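## Task

The left gripper starts out holding the small drink can. Set the can down upright on the outside shelf, just under the window sill. The clear sliding pane has a handle and slides shut and latches by itself once released. The window must end up closed, the items on the inside shelf must stay standing, and the robot must not topple or be left leaning.

## Robot and tools

ROBOT. An omnidirectional base carries a column about 1.7 m high. A carriage rides this column (lift_m) and holds two identical six-joint arms, each with a two-finger gripper. The arm bases sit roughly 0.57 m + lift_m above the floor, and carriage parts hang about 0.15 m lower. A hand reaches up to 0.78 m from its shoulder but only about 0.38 m below its arm base. Parked joints 1-6 are 0, 0.05, 0.05, 1.45, 0, 0. Cameras: carriage_camera (forward, tilted about 20 degrees down), left_wrist_camera and right_wrist_camera (looking past the fingertips).

FRAMES. Base frame: origin on the floor under the base centre, x forward, y left, z up, metres. left_hand and right_hand give the midpoint between the finger pads in this frame; quat_wxyz is the hand orientation (hand z along the fingers, fingers open along hand y). Readings tend to be a little high, especially at long reach or under load. base_odometry is wheel-based, relative to the base at scene start; heading in rad, left positive, -3.142 to 3.142. Slip counts as travel and turns drift a degree or two.

move. One action per call; every argument except cameras and blocking belongs to the action. base holds exactly one relative offset from where the base last reported itself: translate_m (forward +, -2 to 2 m), strafe_m (left +, -2 to 2 m) or rotate_rad (counter-clockwise +, -6.3 to 6.3 rad). joints is a single object of absolute targets keyed by name, any subset: lift_m 0 to 1 m; for each arm (left_ / right_ prefix) joint1_rad -2.617 to 3.054 (yaw about vertical, 0 forward, + left), joint2_rad 0 to 3.141 (shoulder: 0 upper arm level backward, 1.57 vertical, 3.14 level forward), joint3_rad 0 to 3.141 (elbow, 0 folded, 3.14 straight), joint4_rad -1.57 to 1.57 (wrist pitch, + lifts fingertips), joint5_rad -1.57 to 1.57 (wrist yaw, + turns fingertips right, opposite sense to joint 1), joint6_rad -2.094 to 2.094 (roll about the fingers, + clockwise seen from the forearm), gripper_m 0 to 0.093 m pad gap. speeds caps top speeds for this action only: translate_m and strafe_m 0.02-0.5 m/s, rotate_rad 0.05-1.57 rad/s, lift_m 0.08-0.27 m/s (default 0.25). min_time_s (0.1-8 s) sets a minimum duration for arm and gripper motions; too small makes arms lurch and overshoot, 2 or more keeps paths straighter. blocking true (default) returns when everything rests; false returns within about 0.5 s while motion continues, and later moves override only the keys they name. A move with no action just reports state, scene number and images. Unknown keys make a call invalid; out-of-range values get it refused.

wait(seconds 0-10, cameras) lets time pass with nothing new commanded, returning early once running motions settle. stop brakes all running motions (the base coasts a bit first); braked joints hold and may keep pressing. zoom_image(camera, region [x0,y0,x1,y1], pixels from top-left, at most 504x504) enlarges part of that camera's latest image (672x504). finished_scene(scene) ends the current scene irreversibly; the goal must hold without the robot.

RESULTS. move reports done, or the worst status. Status words: done; moving; off_target (rested short, may still push); contact_stop (drive or lift met resistance, target dropped); time_out (action ran too long); not_followed (a self-collision check withheld arm targets; "joint command not followed"); stopped; limit_stop_at_motor_heat. After a refused call or an uncommanded stop, later move, wait and finished_scene calls in the same reply are skipped. on_its_own lists uncommanded activity ("held at" is a target). motor_effort is percent of maximum, sign toward larger joint values, peak in brackets; errors up to half the reading. Joint torques include arm weight. A falling lift effort while lowering means a hand or load is resting on something. Gripper readings under a firm grip run a few mm below the object width; to release, command well above the reading. MOTOR HOT warns at 75 C; at 100 C that arm goes limp for 30-60 s (OVER-TEMPERATURE FAULT), then targets must be resent.

CAUTIONS. Outstretched or loaded arms heat even while you think, so park between steps. The base does not sense arms: driving can bend an arm against the wall or window and still read done. Arms have no contact stop and spring to target once freed. Keep the two arms from striking or squeezing each other, grippers included; a hard press ends the scene. With joint 2 below 0.8, swinging joint 1 outward 0.5 or more can hit the column. The robot tips easily with the carriage high, arms out or loaded, when pushing or pulling, or on sudden stops; a rising hand z without commands signals a lean. Never drive away while gripping something fixed like a window handle. If pressed against something, back off about 0.2 m. Don't reverse under a ledge. Lower the can gently, let go only once it rests upright, avoid knocking shelf items or dropping anything, and let the pane close without slamming it.

Each tool is called after ">>>" by a JSON object that holds its "api" and its "payload".

## Session

>>> {"api": "move", "payload": {}}

Scene clock: 0.00 s.
Joint torques (N m): no reading
base_odometry: x=+0.000 y=+0.000 heading=+0.000
base_status: not commanded
joint_positions: lift_m=+0.366 left_joint1_rad=-0.019 left_joint2_rad=+0.597 left_joint3_rad=+0.248 left_joint4_rad=-0.393 left_joint5_rad=-0.014 left_joint6_rad=-0.011 left_gripper_m=+0.05136 right_joint1_rad=+0.004 right_joint2_rad=+0.040 right_joint3_rad=+0.061 right_joint4_rad=+1.430 right_joint5_rad=-0.049 right_joint6_rad=+0.050 right_gripper_m=+0.09396
joint_status: not commanded
motor_effort: lift_m=+25 drive_wheels=+0
left_hand: x=+0.4550 y=+0.3099 z=+1.0062 quat_wxyz=(+0.403, +0.001, +0.915, +0.000) (m; base frame)
right_hand: x=+0.2490 y=-0.3032 z=+1.3746 quat_wxyz=(+0.998, -0.023, +0.060, +0.028) (m; base frame)
pictures: carriage_camera, left_wrist_camera, right_wrist_camera

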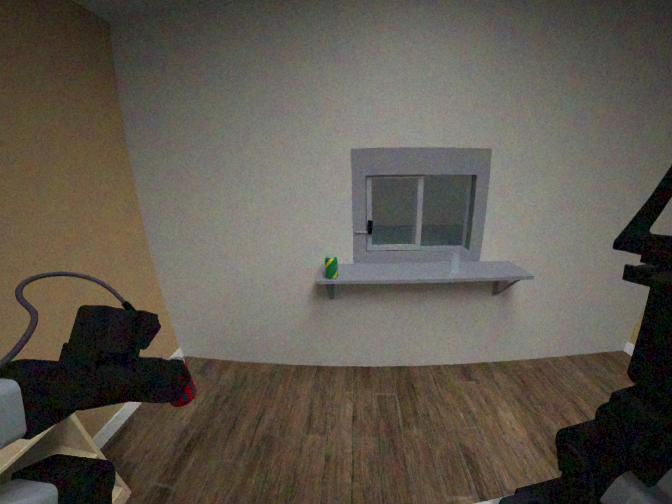

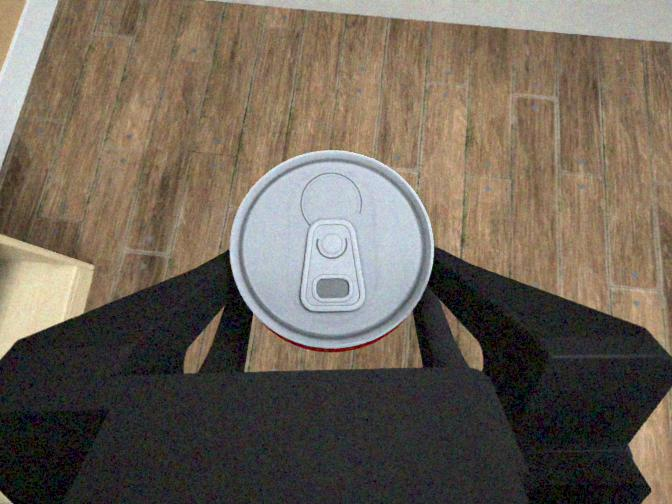

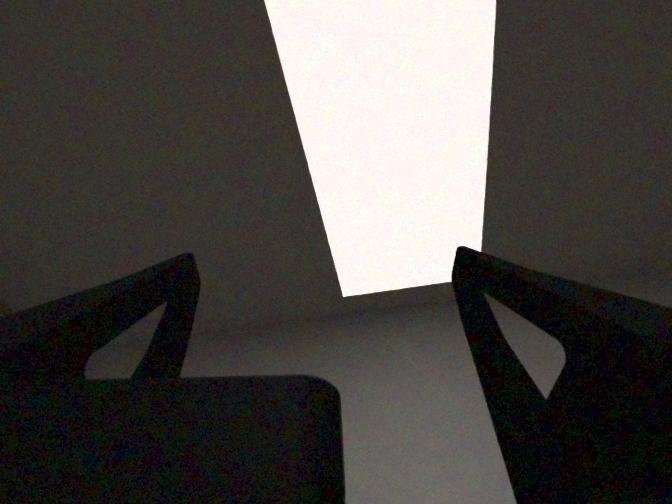

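>>> {"api": "zoom_image", "payload": {"camera": "carriage_camera", "region": [300, 130, 560, 320]}}

Scaled by 1.938 from the camera's 672x504 image, which has a finer 960x720 frame.

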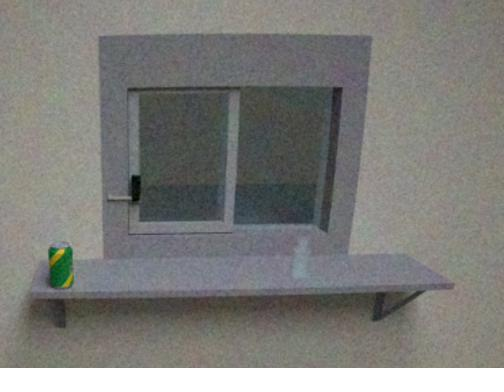

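>>> {"api": "move", "payload": {"base": {"strafe_m":-0.4}}}

>>> {"api": "move", "payload": {"base": {"translate_m":0.4}, "speeds": {"translate_m":0.25}, "cameras": ["carriage_camera"]}}

>>> {"api": "zoom_image", "payload": {"camera": "carriage_camera", "region": [160, 60, 480, 340]}}

Scene clock: 16.27 s.
Joint torques (N m): left_arm=[-0.17 0.23 6.79 2.7 -0.07 0.08] | right_arm=[-0.18 3.54 5.01 -0.36 -0.01 0.01]
move: done
base_odometry: x=+0.000 y=-0.400 heading=+0.000
base_status: done
joint_positions: lift_m=+0.366 left_joint1_rad=-0.019 left_joint2_rad=+0.597 left_joint3_rad=+0.248 left_joint4_rad=-0.397 left_joint5_rad=-0.014 left_joint6_rad=-0.011 left_gripper_m=+0.05136 right_joint1_rad=+0.004 right_joint2_rad=+0.040 right_joint3_rad=+0.061 right_joint4_rad=+1.430 right_joint5_rad=-0.049 right_joint6_rad=+0.050 right_gripper_m=+0.09396
joint_status: not commanded
motor_effort: lift_m=+26(28) drive_wheels=-4(11)
left_hand: x=+0.4544 y=+0.3099 z=+1.0055 quat_wxyz=(+0.401, +0.001, +0.916, +0.000) (m; base frame)
right_hand: x=+0.2490 y=-0.3032 z=+1.3746 quat_wxyz=(+0.998, -0.023, +0.060, +0.028) (m; base frame)
pictures: none

Scene clock: 19.17 s.
Joint torques (N m): left_arm=[-0.17 0.17 6.64 2.7 -0.08 0.07] | right_arm=[-0.18 3.52 4.94 -0.34 -0.01 0.01]
move: done
base_odometry: x=+0.400 y=-0.400 heading=+0.000
base_status: done
joint_positions: lift_m=+0.366 left_joint1_rad=-0.019 left_joint2_rad=+0.597 left_joint3_rad=+0.248 left_joint4_rad=-0.399 left_joint5_rad=-0.014 left_joint6_rad=-0.011 left_gripper_m=+0.05136 right_joint1_rad=+0.004 right_joint2_rad=+0.040 right_joint3_rad=+0.061 right_joint4_rad=+1.429 right_joint5_rad=-0.049 right_joint6_rad=+0.050 right_gripper_m=+0.09396
joint_status: not commanded
motor_effort: lift_m=+25(28) drive_wheels=-3(9)
left_hand: x=+0.4541 y=+0.3099 z=+1.0052 quat_wxyz=(+0.400, +0.001, +0.916, +0.000) (m; base frame)
right_hand: x=+0.2493 y=-0.3032 z=+1.3745 quat_wxyz=(+0.997, -0.023, +0.061, +0.028) (m; base frame)
pictures: carriage_camera

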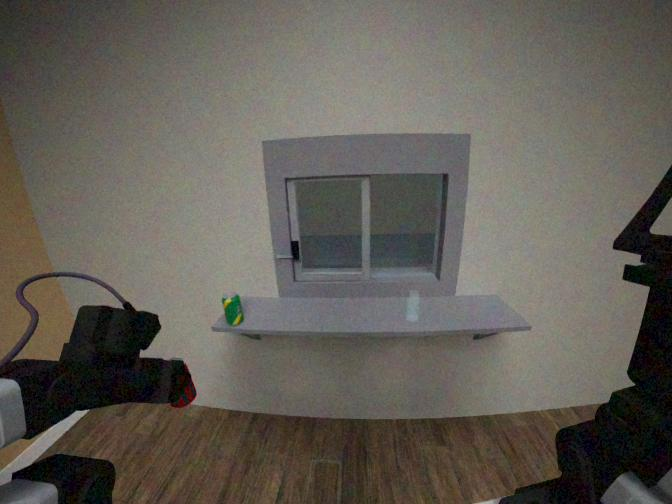

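Scaled by 1.575 from the camera's 672x504 image, which has a finer 960x720 frame.

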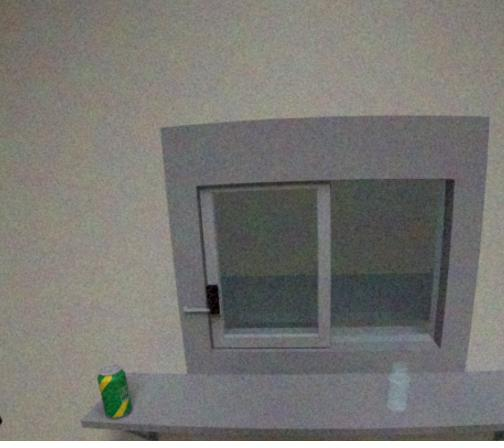

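>>> {"api": "zoom_image", "payload": {"camera": "carriage_camera", "region": [100, 280, 280, 420]}}

>>> {"api": "move", "payload": {"base": {"strafe_m":0.1}, "joints": {"right_joint1_rad":0.0,"right_joint2_rad":0.9,"right_joint3_rad":0.9,"right_joint4_rad":0.0,"right_joint5_rad":0,"right_joint6_rad":0}, "cameras": ["all"]}}

Scaled by 2.800 from the camera's 672x504 image, which has a finer 960x720 frame.

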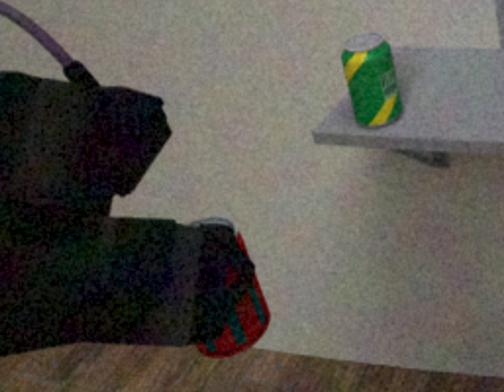

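Scene clock: 37.03 s.
Joint torques (N m): left_arm=[-0.21 0.13 6.57 2.71 -0.09 0.06] | right_arm=[-0.51 -0.8 9.65 2.11 0.05 -0.09]
move: done
base_odometry: x=+0.400 y=-0.300 heading=+0.000
base_status: done
joint_positions: lift_m=+0.366 left_joint1_rad=-0.019 left_joint2_rad=+0.597 left_joint3_rad=+0.248 left_joint4_rad=-0.400 left_joint5_rad=-0.014 left_joint6_rad=-0.011 left_gripper_m=+0.05136 right_joint1_rad=+0.004 right_joint2_rad=+0.896 right_joint3_rad=+0.864 right_joint4_rad=+0.006 right_joint5_rad=-0.007 right_joint6_rad=+0.010 right_gripper_m=+0.09396
joint_status: all done
motor_effort: lift_m=+26(28) drive_wheels=-2(8)
left_hand: x=+0.4539 y=+0.3099 z=+1.0049 quat_wxyz=(+0.400, +0.001, +0.917, +0.000) (m; base frame)
right_hand: x=+0.5695 y=-0.3092 z=+1.3045 quat_wxyz=(+0.698, -0.001, +0.716, +0.007) (m; base frame)
pictures: carriage_camera, left_wrist_camera, right_wrist_camera

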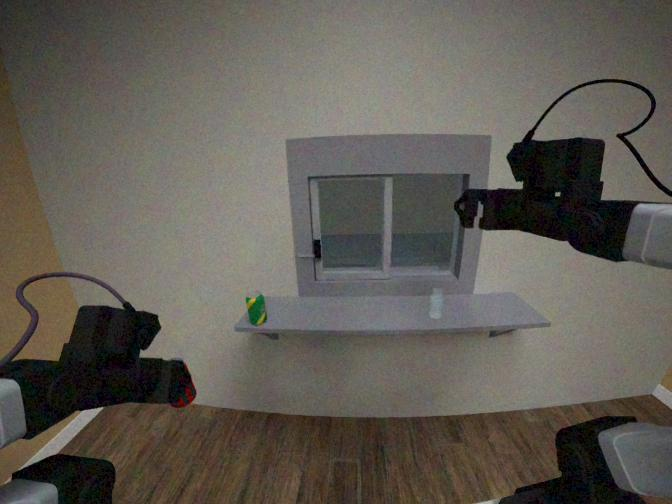

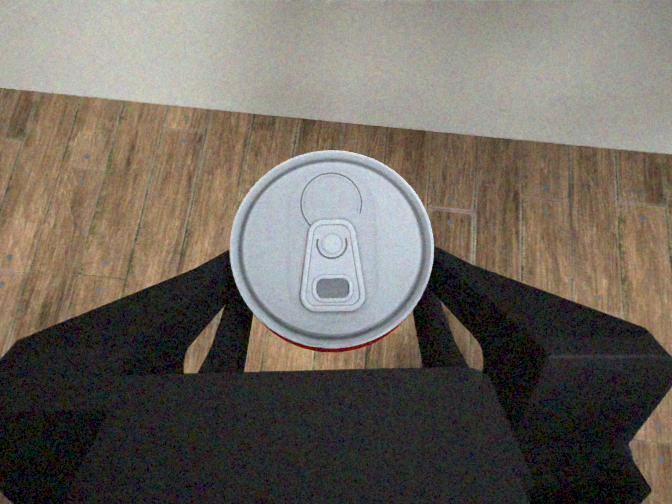

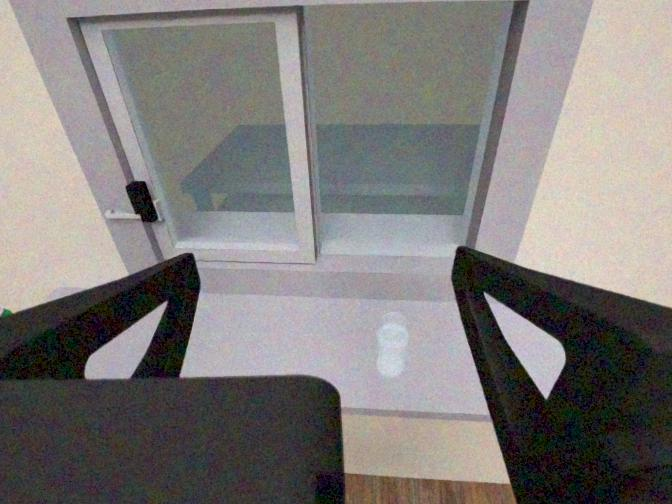

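>>> {"api": "zoom_image", "payload": {"camera": "right_wrist_camera", "region": [60, 100, 560, 400]}}

>>> {"api": "zoom_image", "payload": {"camera": "right_wrist_camera", "region": [80, 150, 200, 270]}}

Scaled by 1.008 from the camera's 672x504 image, which has a finer 960x720 frame.

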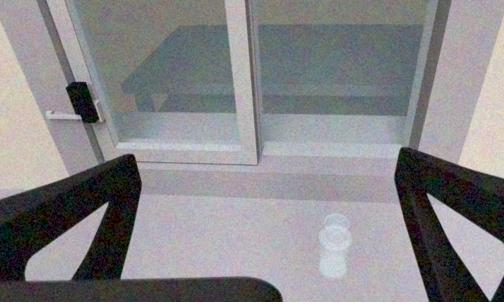

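Scaled by 4.200 from the camera's 672x504 image, which has a finer 960x720 frame.

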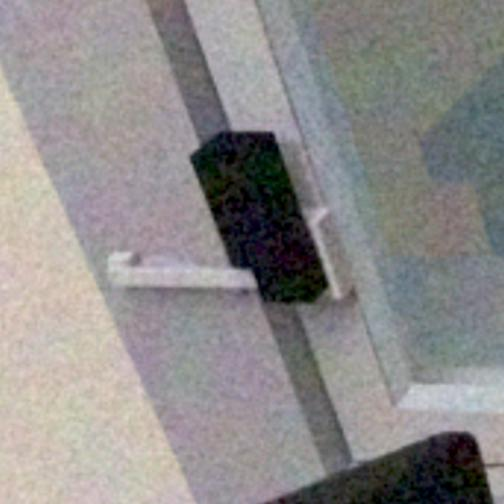

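>>> {"api": "move", "payload": {"base": {"strafe_m":0.12}, "joints": {"right_joint1_rad":0.92,"right_joint2_rad":2.426,"right_joint3_rad":1.366,"right_joint4_rad":1.06,"right_joint5_rad":0.92,"right_joint6_rad":0,"right_gripper_m":0.075}, "min_time_s": 3, "cameras": ["carriage_camera","right_wrist_camera"]}}

Scene clock: 80.70 s.
Joint torques (N m): left_arm=[-0.1 0.06 6.61 2.7 -0.12 0.05] | right_arm=[0.44 -8.8 7.41 2.01 0.03 -0.08]
move: done
base_odometry: x=+0.401 y=-0.180 heading=+0.000
base_status: done
joint_positions: lift_m=+0.366 left_joint1_rad=-0.019 left_joint2_rad=+0.597 left_joint3_rad=+0.248 left_joint4_rad=-0.401 left_joint5_rad=-0.014 left_joint6_rad=-0.011 left_gripper_m=+0.05136 right_joint1_rad=+0.913 right_joint2_rad=+2.409 right_joint3_rad=+1.338 right_joint4_rad=+1.046 right_joint5_rad=+0.911 right_joint6_rad=+0.008 right_gripper_m=+0.07508
joint_status: all done
motor_effort: lift_m=+24(29) drive_wheels=-2(7)
left_hand: x=+0.4537 y=+0.3099 z=+1.0048 quat_wxyz=(+0.399, +0.001, +0.917, +0.000) (m; base frame)
right_hand: x=+0.6753 y=+0.0525 z=+1.0385 quat_wxyz=(+0.702, -0.005, +0.712, -0.003) (m; base frame)
pictures: carriage_camera, right_wrist_camera

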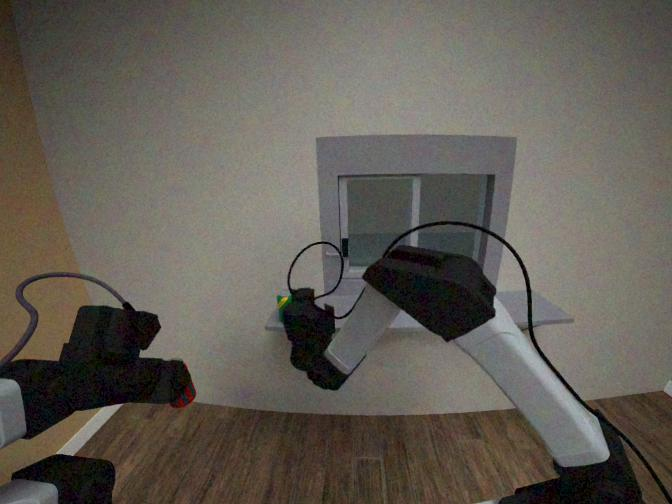

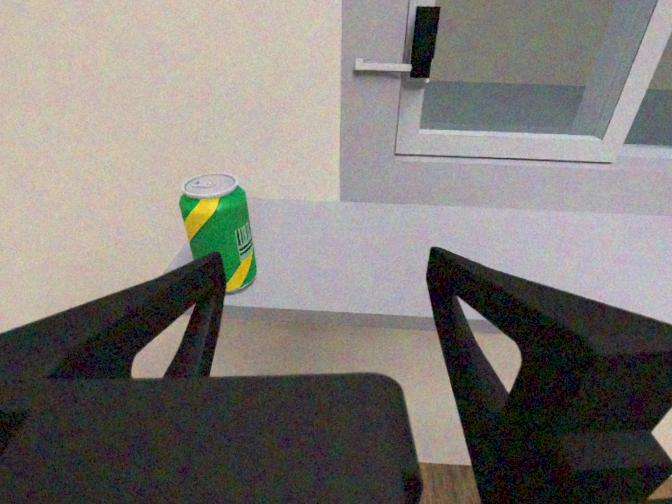

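>>> {"api": "move", "payload": {"base": {"strafe_m":0.108}, "joints": {"lift_m":0.41}}}

>>> {"api": "move", "payload": {"base": {"translate_m":0.28}, "speeds": {"translate_m":0.15}, "cameras": ["carriage_camera","right_wrist_camera"]}}

Scene clock: 88.30 s.
Joint torques (N m): left_arm=[-0.1 0.05 7.36 2.67 -0.09 0.08] | right_arm=[0.21 -9.94 6.65 1.9 0.05 -0.07]
move: done
base_odometry: x=+0.401 y=-0.072 heading=+0.000
base_status: done
joint_positions: lift_m=+0.410 left_joint1_rad=-0.019 left_joint2_rad=+0.598 left_joint3_rad=+0.240 left_joint4_rad=-0.397 left_joint5_rad=-0.014 left_joint6_rad=-0.011 left_gripper_m=+0.05136 right_joint1_rad=+0.916 right_joint2_rad=+2.421 right_joint3_rad=+1.347 right_joint4_rad=+1.060 right_joint5_rad=+0.915 right_joint6_rad=+0.008 right_gripper_m=+0.07508
joint_status: all done
motor_effort: lift_m=+26(31) drive_wheels=-2(9)
left_hand: x=+0.4527 y=+0.3099 z=+1.0453 quat_wxyz=(+0.397, +0.001, +0.918, +0.000) (m; base frame)
right_hand: x=+0.6752 y=+0.0545 z=+1.0811 quat_wxyz=(+0.704, -0.001, +0.710, -0.001) (m; base frame)
pictures: none

Scene clock: 91.07 s.
Joint torques (N m): left_arm=[-0.13 0.06 7.42 2.67 -0.08 0.09] | right_arm=[0.14 -9.65 6.64 1.9 0.04 -0.07]
move: done
base_odometry: x=+0.681 y=-0.072 heading=+0.000
base_status: done
joint_positions: lift_m=+0.410 left_joint1_rad=-0.019 left_joint2_rad=+0.598 left_joint3_rad=+0.240 left_joint4_rad=-0.399 left_joint5_rad=-0.014 left_joint6_rad=-0.011 left_gripper_m=+0.05136 right_joint1_rad=+0.916 right_joint2_rad=+2.421 right_joint3_rad=+1.347 right_joint4_rad=+1.060 right_joint5_rad=+0.915 right_joint6_rad=+0.008 right_gripper_m=+0.07508
joint_status: not commanded
motor_effort: lift_m=+26(27) drive_wheels=-4(7)
left_hand: x=+0.4524 y=+0.3099 z=+1.0449 quat_wxyz=(+0.396, +0.001, +0.918, +0.000) (m; base frame)
right_hand: x=+0.6749 y=+0.0548 z=+1.0811 quat_wxyz=(+0.704, -0.002, +0.710, -0.001) (m; base frame)
pictures: carriage_camera, right_wrist_camera

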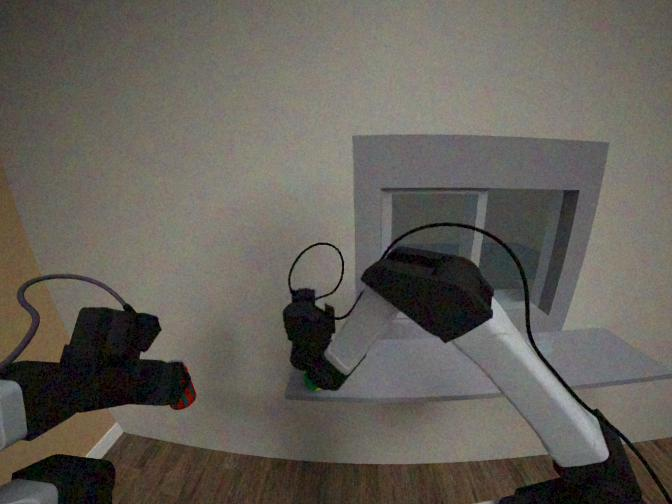

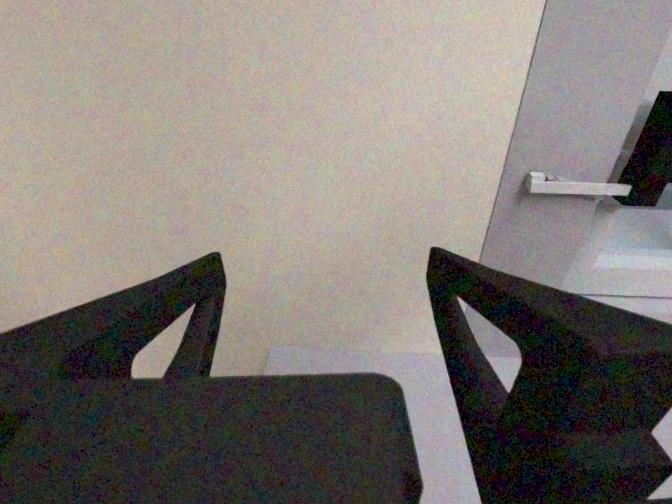

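>>> {"api": "move", "payload": {"base": {"strafe_m":-0.216}, "speeds": {"strafe_m":0.25}, "cameras": ["carriage_camera","right_wrist_camera"]}}

>>> {"api": "zoom_image", "payload": {"camera": "right_wrist_camera", "region": [200, 0, 520, 240]}}

Scene clock: 96.40 s.
Joint torques (N m): left_arm=[-0.12 0.12 7.42 2.7 -0.07 0.08] | right_arm=[0.1 -9.72 6.69 1.89 0.03 -0.08]
move: done
base_odometry: x=+0.681 y=-0.288 heading=+0.000
base_status: done
joint_positions: lift_m=+0.410 left_joint1_rad=-0.019 left_joint2_rad=+0.598 left_joint3_rad=+0.240 left_joint4_rad=-0.399 left_joint5_rad=-0.013 left_joint6_rad=-0.011 left_gripper_m=+0.05136 right_joint1_rad=+0.917 right_joint2_rad=+2.421 right_joint3_rad=+1.347 right_joint4_rad=+1.060 right_joint5_rad=+0.916 right_joint6_rad=+0.008 right_gripper_m=+0.07508
joint_status: not commanded
motor_effort: lift_m=+24(27) drive_wheels=-2(10)
left_hand: x=+0.4524 y=+0.3099 z=+1.0449 quat_wxyz=(+0.396, +0.001, +0.918, +0.000) (m; base frame)
right_hand: x=+0.6748 y=+0.0548 z=+1.0811 quat_wxyz=(+0.704, -0.002, +0.710, -0.001) (m; base frame)
pictures: carriage_camera, right_wrist_camera

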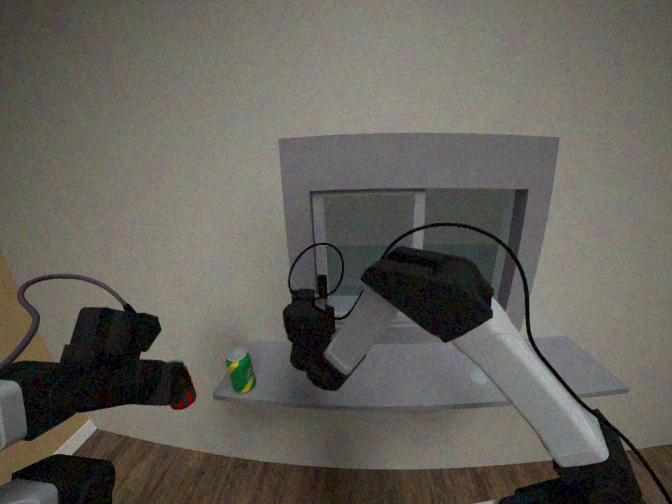

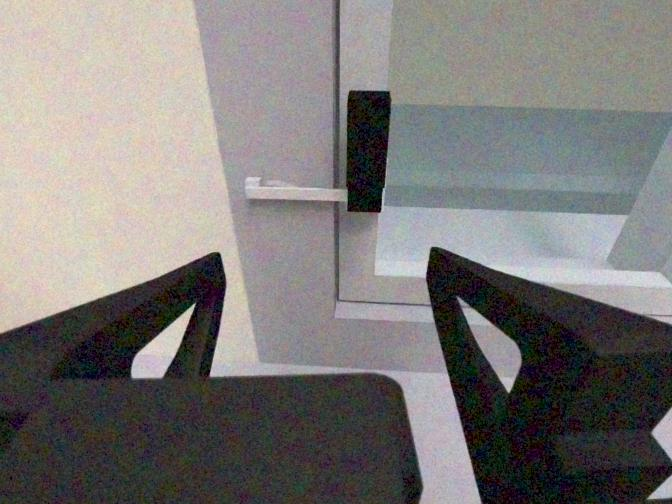

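Scaled by 1.575 from the camera's 672x504 image, which has a finer 960x720 frame.

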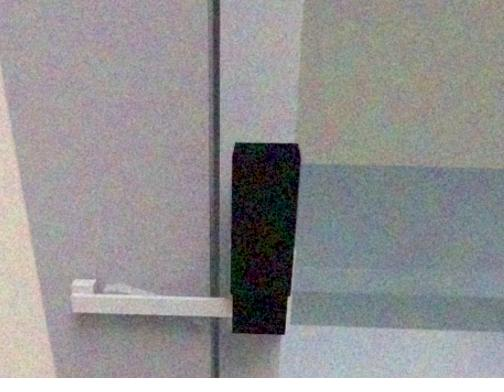

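>>> {"api": "move", "payload": {"base": {"strafe_m":-0.024}, "speeds": {"strafe_m":0.1}}}

>>> {"api": "move", "payload": {"base": {"translate_m":0.09}, "speeds": {"translate_m":0.1}, "cameras": ["carriage_camera","right_wrist_camera"]}}

Scene clock: 103.53 s.
Joint torques (N m): left_arm=[-0.13 0.05 7.34 2.68 -0.09 0.05] | right_arm=[0.09 -9.74 6.57 1.86 -0.03 -0.07]
move: done
base_odometry: x=+0.681 y=-0.312 heading=+0.000
base_status: done
joint_positions: lift_m=+0.410 left_joint1_rad=-0.019 left_joint2_rad=+0.598 left_joint3_rad=+0.240 left_joint4_rad=-0.399 left_joint5_rad=-0.013 left_joint6_rad=-0.011 left_gripper_m=+0.05136 right_joint1_rad=+0.917 right_joint2_rad=+2.421 right_joint3_rad=+1.347 right_joint4_rad=+1.060 right_joint5_rad=+0.917 right_joint6_rad=+0.008 right_gripper_m=+0.07508
joint_status: not commanded
motor_effort: lift_m=+24(27) drive_wheels=-2(9)
left_hand: x=+0.4524 y=+0.3099 z=+1.0449 quat_wxyz=(+0.396, +0.001, +0.918, +0.000) (m; base frame)
right_hand: x=+0.6748 y=+0.0547 z=+1.0811 quat_wxyz=(+0.704, -0.001, +0.710, -0.001) (m; base frame)
pictures: none

Scene clock: 105.13 s.
Joint torques (N m): left_arm=[-0.13 0.18 7.31 2.68 -0.08 0.07] | right_arm=[0.03 -9.72 6.68 1.89 0.02 -0.07]
move: done
base_odometry: x=+0.771 y=-0.312 heading=+0.000
base_status: done
joint_positions: lift_m=+0.410 left_joint1_rad=-0.019 left_joint2_rad=+0.598 left_joint3_rad=+0.240 left_joint4_rad=-0.400 left_joint5_rad=-0.013 left_joint6_rad=-0.011 left_gripper_m=+0.05136 right_joint1_rad=+0.918 right_joint2_rad=+2.421 right_joint3_rad=+1.347 right_joint4_rad=+1.060 right_joint5_rad=+0.917 right_joint6_rad=+0.008 right_gripper_m=+0.07508
joint_status: not commanded
motor_effort: lift_m=+24(28) drive_wheels=-4(7)
left_hand: x=+0.4522 y=+0.3099 z=+1.0448 quat_wxyz=(+0.396, +0.001, +0.918, +0.000) (m; base frame)
right_hand: x=+0.6745 y=+0.0550 z=+1.0811 quat_wxyz=(+0.704, -0.001, +0.710, -0.001) (m; base frame)
pictures: carriage_camera, right_wrist_camera

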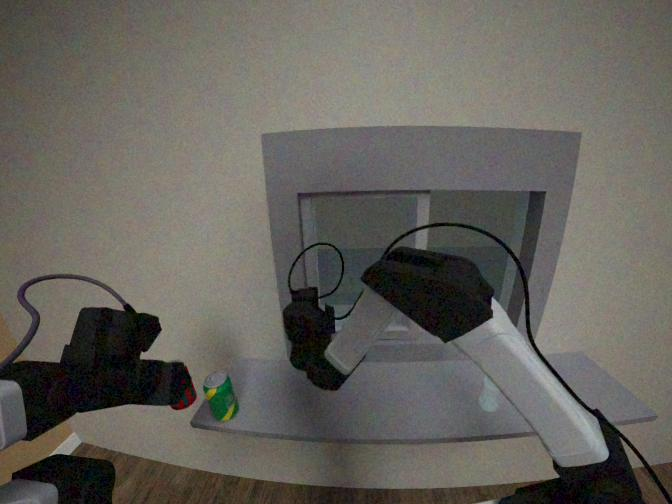

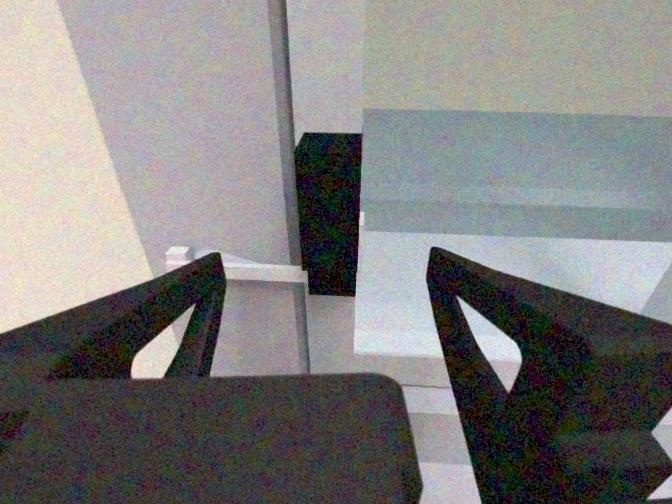

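>>> {"api": "move", "payload": {"base": {"translate_m":0.065}, "speeds": {"translate_m":0.05}, "cameras": ["right_wrist_camera"]}}

>>> {"api": "move", "payload": {"joints": {"right_gripper_m":0.015}, "min_time_s": 2, "cameras": ["right_wrist_camera"]}}

Scene clock: 111.77 s.
Joint torques (N m): left_arm=[-0.2 0.09 7.38 2.68 -0.08 0.08] | right_arm=[-1.35 -9.78 6.74 1.87 0.08 -0.08]
move: done
base_odometry: x=+0.836 y=-0.312 heading=+0.000
base_status: done
joint_positions: lift_m=+0.410 left_joint1_rad=-0.019 left_joint2_rad=+0.598 left_joint3_rad=+0.240 left_joint4_rad=-0.400 left_joint5_rad=-0.013 left_joint6_rad=-0.011 left_gripper_m=+0.05136 right_joint1_rad=+0.934 right_joint2_rad=+2.421 right_joint3_rad=+1.347 right_joint4_rad=+1.060 right_joint5_rad=+0.912 right_joint6_rad=+0.008 right_gripper_m=+0.07508
joint_status: not commanded
motor_effort: lift_m=+25(27) drive_wheels=-3(10)
left_hand: x=+0.4522 y=+0.3099 z=+1.0447 quat_wxyz=(+0.395, +0.001, +0.919, +0.000) (m; base frame)
right_hand: x=+0.6684 y=+0.0633 z=+1.0810 quat_wxyz=(+0.704, -0.009, +0.710, +0.006) (m; base frame)
pictures: right_wrist_camera

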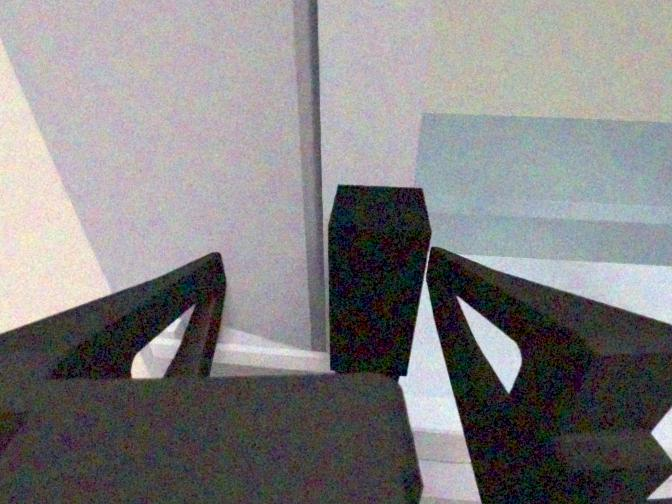

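Scene clock: 114.07 s.
Joint torques (N m): left_arm=[-0.17 0.14 7.38 2.67 -0.11 0.05] | right_arm=[-0.55 -9.76 6.64 1.89 -0.45 -0.09]
move: off_target
base_odometry: x=+0.836 y=-0.312 heading=+0.000
base_status: not commanded
joint_positions: lift_m=+0.410 left_joint1_rad=-0.019 left_joint2_rad=+0.598 left_joint3_rad=+0.240 left_joint4_rad=-0.400 left_joint5_rad=-0.013 left_joint6_rad=-0.011 left_gripper_m=+0.05136 right_joint1_rad=+0.924 right_joint2_rad=+2.421 right_joint3_rad=+1.347 right_joint4_rad=+1.057 right_joint5_rad=+0.963 right_joint6_rad=+0.010 right_gripper_m=+0.02582
joint_status: right_gripper_m off_target (ended at +0.02585, target +0.01500)
motor_effort: lift_m=+25(28) drive_wheels=+1(3)
left_hand: x=+0.4522 y=+0.3099 z=+1.0447 quat_wxyz=(+0.395, +0.001, +0.919, +0.000) (m; base frame)
right_hand: x=+0.6718 y=+0.0501 z=+1.0807 quat_wxyz=(+0.704, +0.012, +0.710, -0.015) (m; base frame)
pictures: right_wrist_camera

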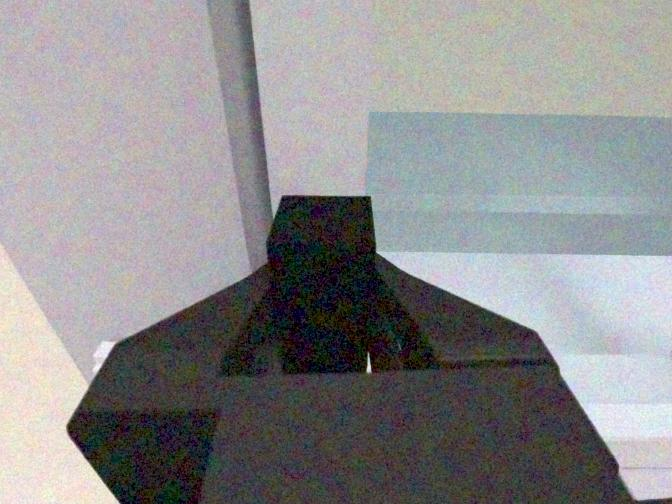

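>>> {"api": "move", "payload": {"base": {"strafe_m":-0.1}, "speeds": {"strafe_m":0.06}, "cameras": ["carriage_camera","right_wrist_camera"]}}

Scene clock: 119.07 s.
Joint torques (N m): left_arm=[-0.24 0.12 7.38 2.69 -0.11 0.03] | right_arm=[-6.15 -10.62 4.53 1.77 0.57 -0.11]
move: done
base_odometry: x=+0.836 y=-0.412 heading=+0.000
base_status: done
joint_positions: lift_m=+0.410 left_joint1_rad=-0.019 left_joint2_rad=+0.598 left_joint3_rad=+0.240 left_joint4_rad=-0.400 left_joint5_rad=-0.013 left_joint6_rad=-0.011 left_gripper_m=+0.05136 right_joint1_rad=+0.990 right_joint2_rad=+2.431 right_joint3_rad=+1.374 right_joint4_rad=+1.074 right_joint5_rad=+0.854 right_joint6_rad=+0.016 right_gripper_m=+0.02772
joint_status: not commanded
motor_effort: lift_m=+25(29) drive_wheels=+0(10)
left_hand: x=+0.4522 y=+0.3099 z=+1.0447 quat_wxyz=(+0.395, +0.001, +0.919, +0.000) (m; base frame)
right_hand: x=+0.6481 y=+0.1021 z=+1.0879 quat_wxyz=(+0.709, -0.038, +0.702, +0.059) (m; base frame)
pictures: carriage_camera, right_wrist_camera

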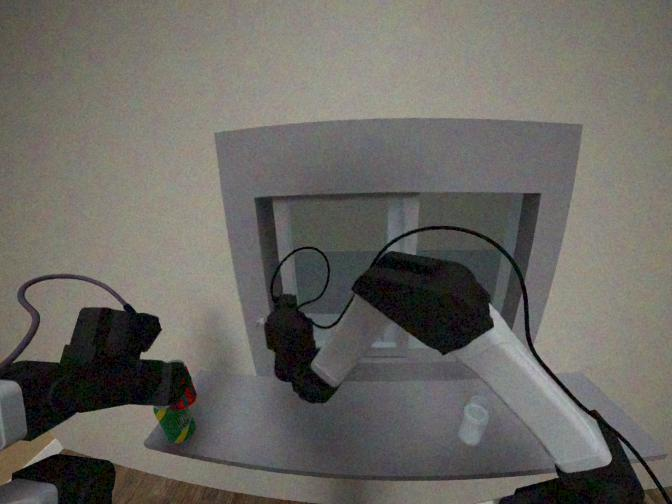

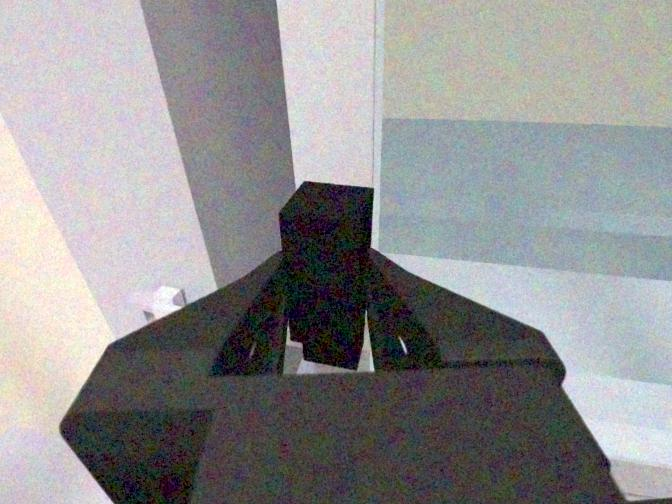

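>>> {"api": "move", "payload": {"base": {"strafe_m":-0.2}, "speeds": {"strafe_m":0.06}, "cameras": ["carriage_camera","right_wrist_camera"]}}

Scene clock: 125.50 s.
Joint torques (N m): left_arm=[-0.14 0.06 7.38 2.67 -0.09 0.06] | right_arm=[-10.48 -10.61 4.49 1.43 0.5 -0.11]
move: done
base_odometry: x=+0.836 y=-0.612 heading=-0.001
base_status: done
joint_positions: lift_m=+0.410 left_joint1_rad=-0.019 left_joint2_rad=+0.598 left_joint3_rad=+0.240 left_joint4_rad=-0.400 left_joint5_rad=-0.013 left_joint6_rad=-0.011 left_gripper_m=+0.05136 right_joint1_rad=+1.041 right_joint2_rad=+2.431 right_joint3_rad=+1.374 right_joint4_rad=+1.102 right_joint5_rad=+0.868 right_joint6_rad=+0.011 right_gripper_m=+0.02777
joint_status: not commanded
motor_effort: lift_m=+26(29) drive_wheels=+0(6)
left_hand: x=+0.4522 y=+0.3099 z=+1.0447 quat_wxyz=(+0.395, +0.001, +0.919, +0.000) (m; base frame)
right_hand: x=+0.6269 y=+0.1207 z=+1.0932 quat_wxyz=(+0.713, -0.044, +0.695, +0.078) (m; base frame)
pictures: carriage_camera, right_wrist_camera

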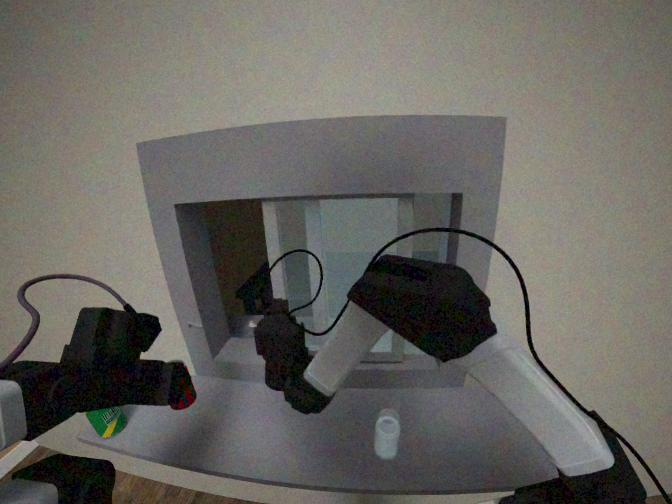

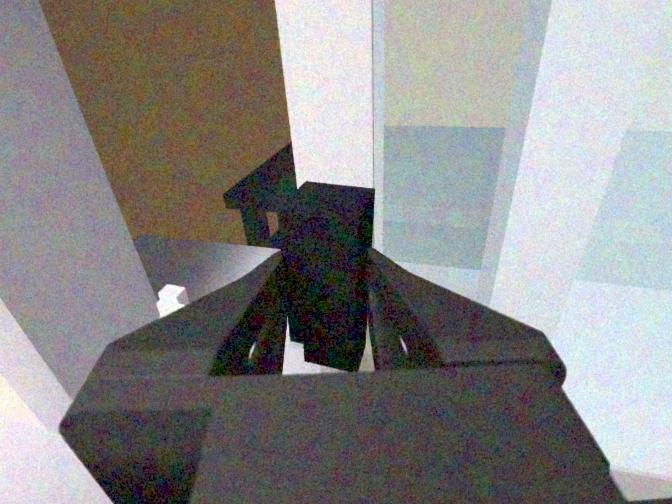

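>>> {"api": "move", "payload": {"base": {"strafe_m":-0.05}, "speeds": {"strafe_m":0.06}, "joints": {"left_joint1_rad":-0.15,"left_joint2_rad":1.681,"left_joint3_rad":0.887,"left_joint4_rad":0.044,"left_joint5_rad":-0.15}, "min_time_s": 2.5, "cameras": ["all"]}}

Scene clock: 141.63 s.
Joint torques (N m): left_arm=[-0.84 -5.71 8.38 2.69 -0.38 0.07] | right_arm=[-11.34 -10.61 4.51 1.37 0.69 -0.1]
move: off_target
base_odometry: x=+0.836 y=-0.662 heading=-0.001
base_status: done
joint_positions: lift_m=+0.410 left_joint1_rad=-0.143 left_joint2_rad=+1.677 left_joint3_rad=+0.854 left_joint4_rad=-0.005 left_joint5_rad=-0.129 left_joint6_rad=-0.011 left_gripper_m=+0.05136 right_joint1_rad=+1.051 right_joint2_rad=+2.431 right_joint3_rad=+1.374 right_joint4_rad=+1.109 right_joint5_rad=+0.849 right_joint6_rad=+0.010 right_gripper_m=+0.02818
joint_status: left_joint4_rad off_target (ended at -0.005, target +0.044); the others done
motor_effort: lift_m=+25(29) drive_wheels=+0(8)
left_hand: x=+0.6440 y=+0.2733 z=+1.0384 quat_wxyz=(+0.366, +0.038, +0.929, +0.032) (m; base frame)
right_hand: x=+0.6219 y=+0.1281 z=+1.0945 quat_wxyz=(+0.714, -0.053, +0.693, +0.090) (m; base frame)
pictures: carriage_camera, left_wrist_camera, right_wrist_camera

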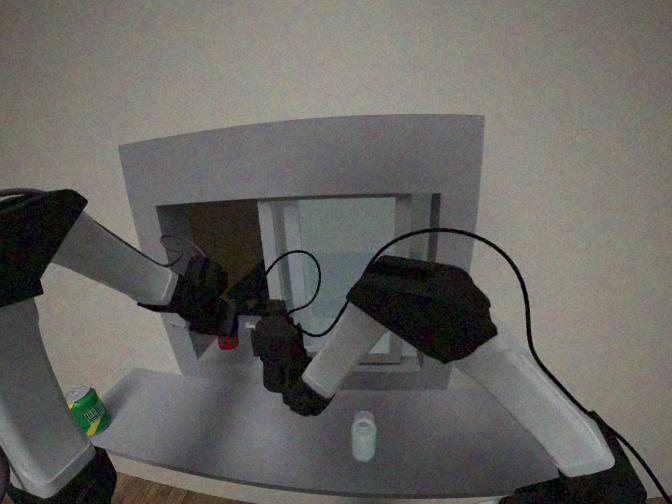

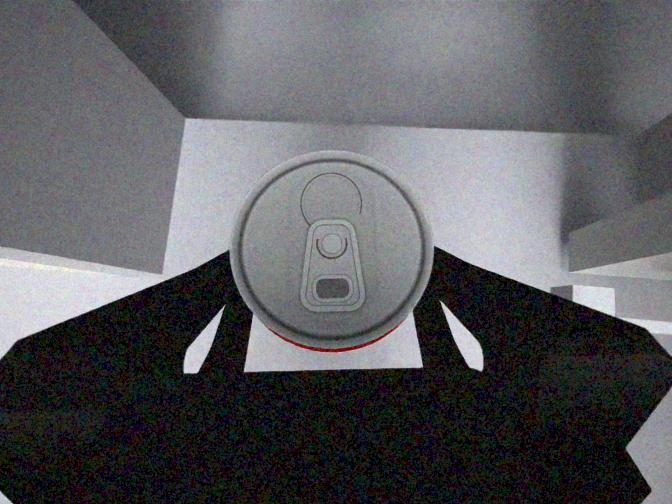

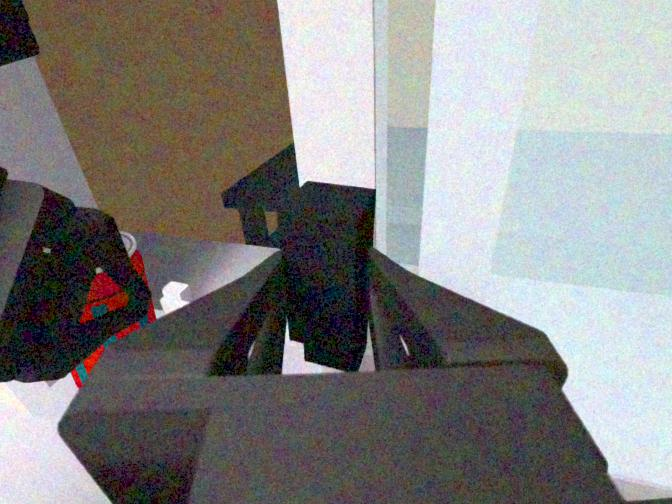

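>>> {"api": "move", "payload": {"joints": {"left_joint1_rad":-0.077,"left_joint2_rad":2.084,"left_joint3_rad":1.43,"left_joint4_rad":-0.01,"left_joint5_rad":-0.07}, "min_time_s": 2}}

>>> {"api": "move", "payload": {"joints": {"left_joint1_rad":-0.065,"left_joint2_rad":2.396,"left_joint3_rad":1.98,"left_joint4_rad":-0.24,"left_joint5_rad":-0.06}, "min_time_s": 2, "cameras": ["all"]}}

Scene clock: 159.50 s.
Joint torques (N m): left_arm=[0.53 -8.83 8.84 2.63 0.04 0.07] | right_arm=[-11.33 -10.63 4.48 1.37 0.69 -0.1]
move: done
base_odometry: x=+0.836 y=-0.662 heading=-0.001
base_status: not commanded
joint_positions: lift_m=+0.410 left_joint1_rad=-0.083 left_joint2_rad=+2.079 left_joint3_rad=+1.394 left_joint4_rad=-0.044 left_joint5_rad=-0.085 left_joint6_rad=-0.011 left_gripper_m=+0.05136 right_joint1_rad=+1.051 right_joint2_rad=+2.431 right_joint3_rad=+1.374 right_joint4_rad=+1.109 right_joint5_rad=+0.849 right_joint6_rad=+0.010 right_gripper_m=+0.02818
joint_status: all done
motor_effort: lift_m=+24(28) drive_wheels=+0(0)
left_hand: x=+0.7798 y=+0.2798 z=+1.0539 quat_wxyz=(+0.410, +0.016, +0.912, +0.019) (m; base frame)
right_hand: x=+0.6219 y=+0.1281 z=+1.0946 quat_wxyz=(+0.714, -0.053, +0.693, +0.090) (m; base frame)
pictures: none

Scene clock: 161.80 s.
Joint torques (N m): left_arm=[0.59 -10.69 9.58 2.66 0.07 0.06] | right_arm=[-11.34 -10.62 4.49 1.37 0.69 -0.1]
move: done
base_odometry: x=+0.836 y=-0.662 heading=-0.001
base_status: not commanded
joint_positions: lift_m=+0.410 left_joint1_rad=-0.072 left_joint2_rad=+2.390 left_joint3_rad=+1.943 left_joint4_rad=-0.274 left_joint5_rad=-0.074 left_joint6_rad=-0.011 left_gripper_m=+0.05136 right_joint1_rad=+1.051 right_joint2_rad=+2.431 right_joint3_rad=+1.374 right_joint4_rad=+1.109 right_joint5_rad=+0.848 right_joint6_rad=+0.010 right_gripper_m=+0.02818
joint_status: all done
motor_effort: lift_m=+27(28) drive_wheels=+0(0)
left_hand: x=+0.8646 y=+0.2781 z=+1.0613 quat_wxyz=(+0.413, +0.013, +0.911, +0.017) (m; base frame)
right_hand: x=+0.6219 y=+0.1281 z=+1.0946 quat_wxyz=(+0.714, -0.053, +0.693, +0.090) (m; base frame)
pictures: carriage_camera, left_wrist_camera, right_wrist_camera

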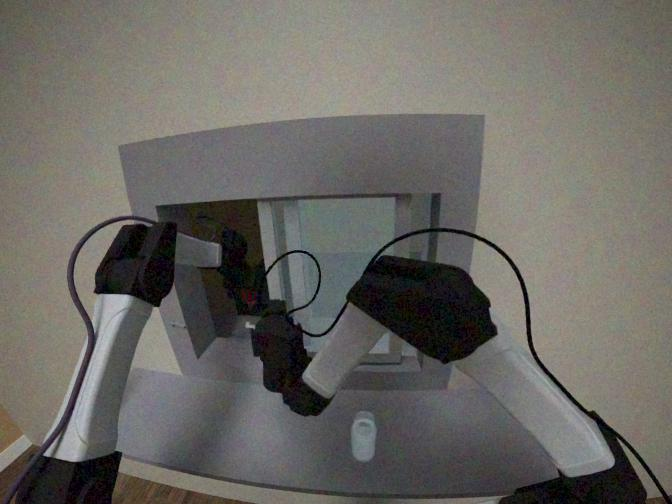

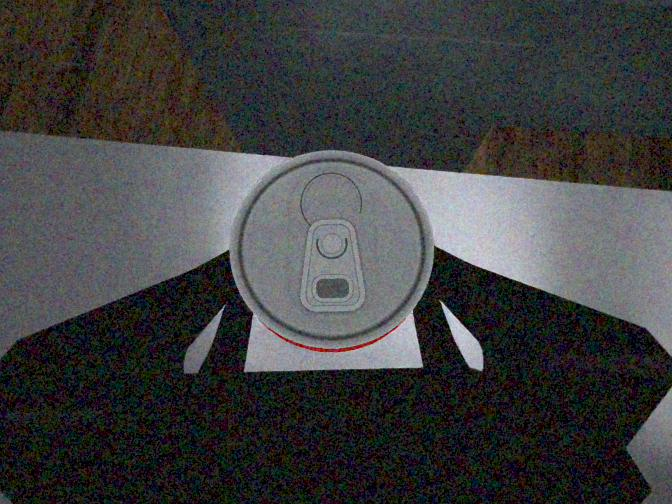

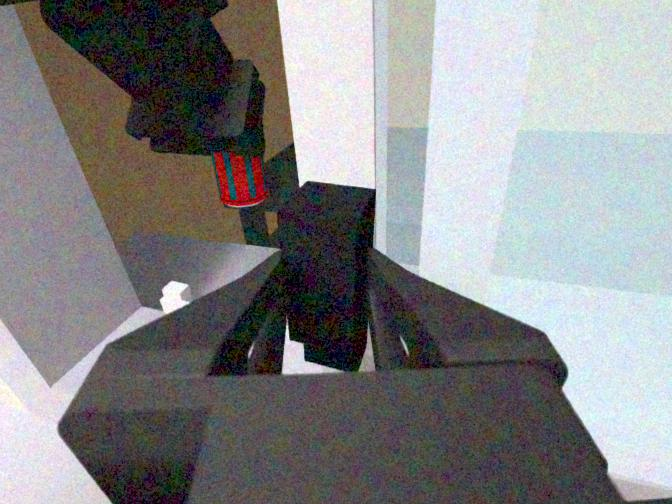

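>>> {"api": "move", "payload": {"joints": {"left_joint1_rad":-0.065,"left_joint2_rad":2.515,"left_joint3_rad":1.94,"left_joint4_rad":-0.084,"left_joint5_rad":-0.06}, "min_time_s": 2, "cameras": ["all"]}}

>>> {"api": "zoom_image", "payload": {"camera": "right_wrist_camera", "region": [80, 100, 320, 320]}}

Scene clock: 169.77 s.
Joint torques (N m): left_arm=[0.53 -11.36 6.42 2.88 0.07 0.06] | right_arm=[-11.34 -10.63 4.51 1.37 0.69 -0.1]
move: off_target
base_odometry: x=+0.836 y=-0.662 heading=-0.001
base_status: not commanded
joint_positions: lift_m=+0.410 left_joint1_rad=-0.072 left_joint2_rad=+2.510 left_joint3_rad=+1.935 left_joint4_rad=-0.138 left_joint5_rad=-0.074 left_joint6_rad=-0.011 left_gripper_m=+0.05136 right_joint1_rad=+1.051 right_joint2_rad=+2.431 right_joint3_rad=+1.374 right_joint4_rad=+1.109 right_joint5_rad=+0.848 right_joint6_rad=+0.010 right_gripper_m=+0.02818
joint_status: left_joint4_rad off_target (ended at -0.138, target -0.084); the others done
motor_effort: lift_m=+25(29) drive_wheels=+0(0)
left_hand: x=+0.8776 y=+0.2772 z=+1.0075 quat_wxyz=(+0.417, +0.012, +0.909, +0.016) (m; base frame)
right_hand: x=+0.6219 y=+0.1281 z=+1.0946 quat_wxyz=(+0.714, -0.053, +0.693, +0.090) (m; base frame)
pictures: carriage_camera, left_wrist_camera, right_wrist_camera

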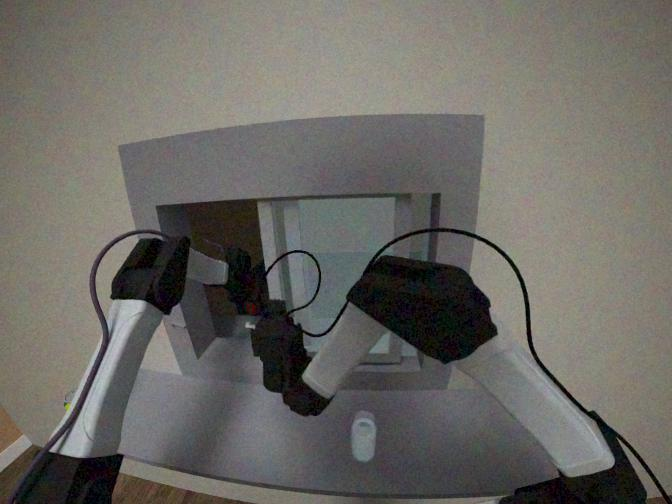

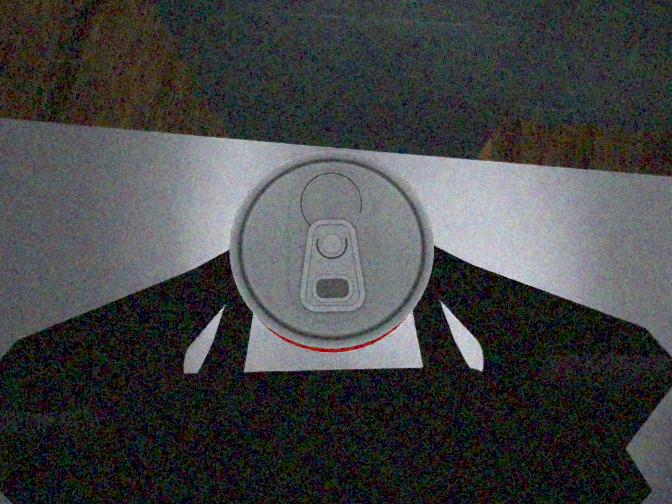

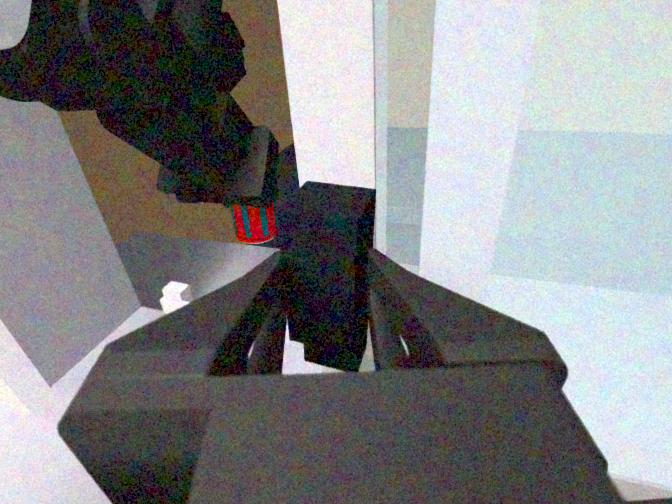

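Scaled by 2.100 from the camera's 672x504 image, which has a finer 960x720 frame.

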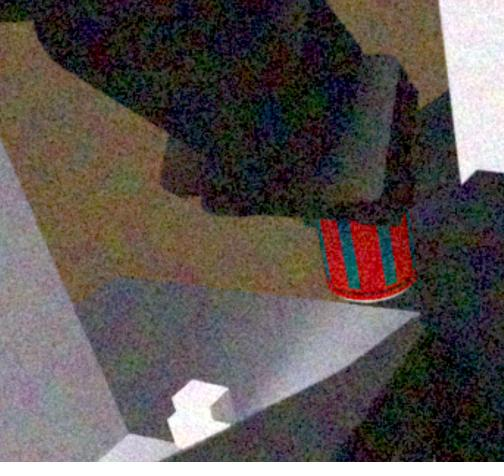

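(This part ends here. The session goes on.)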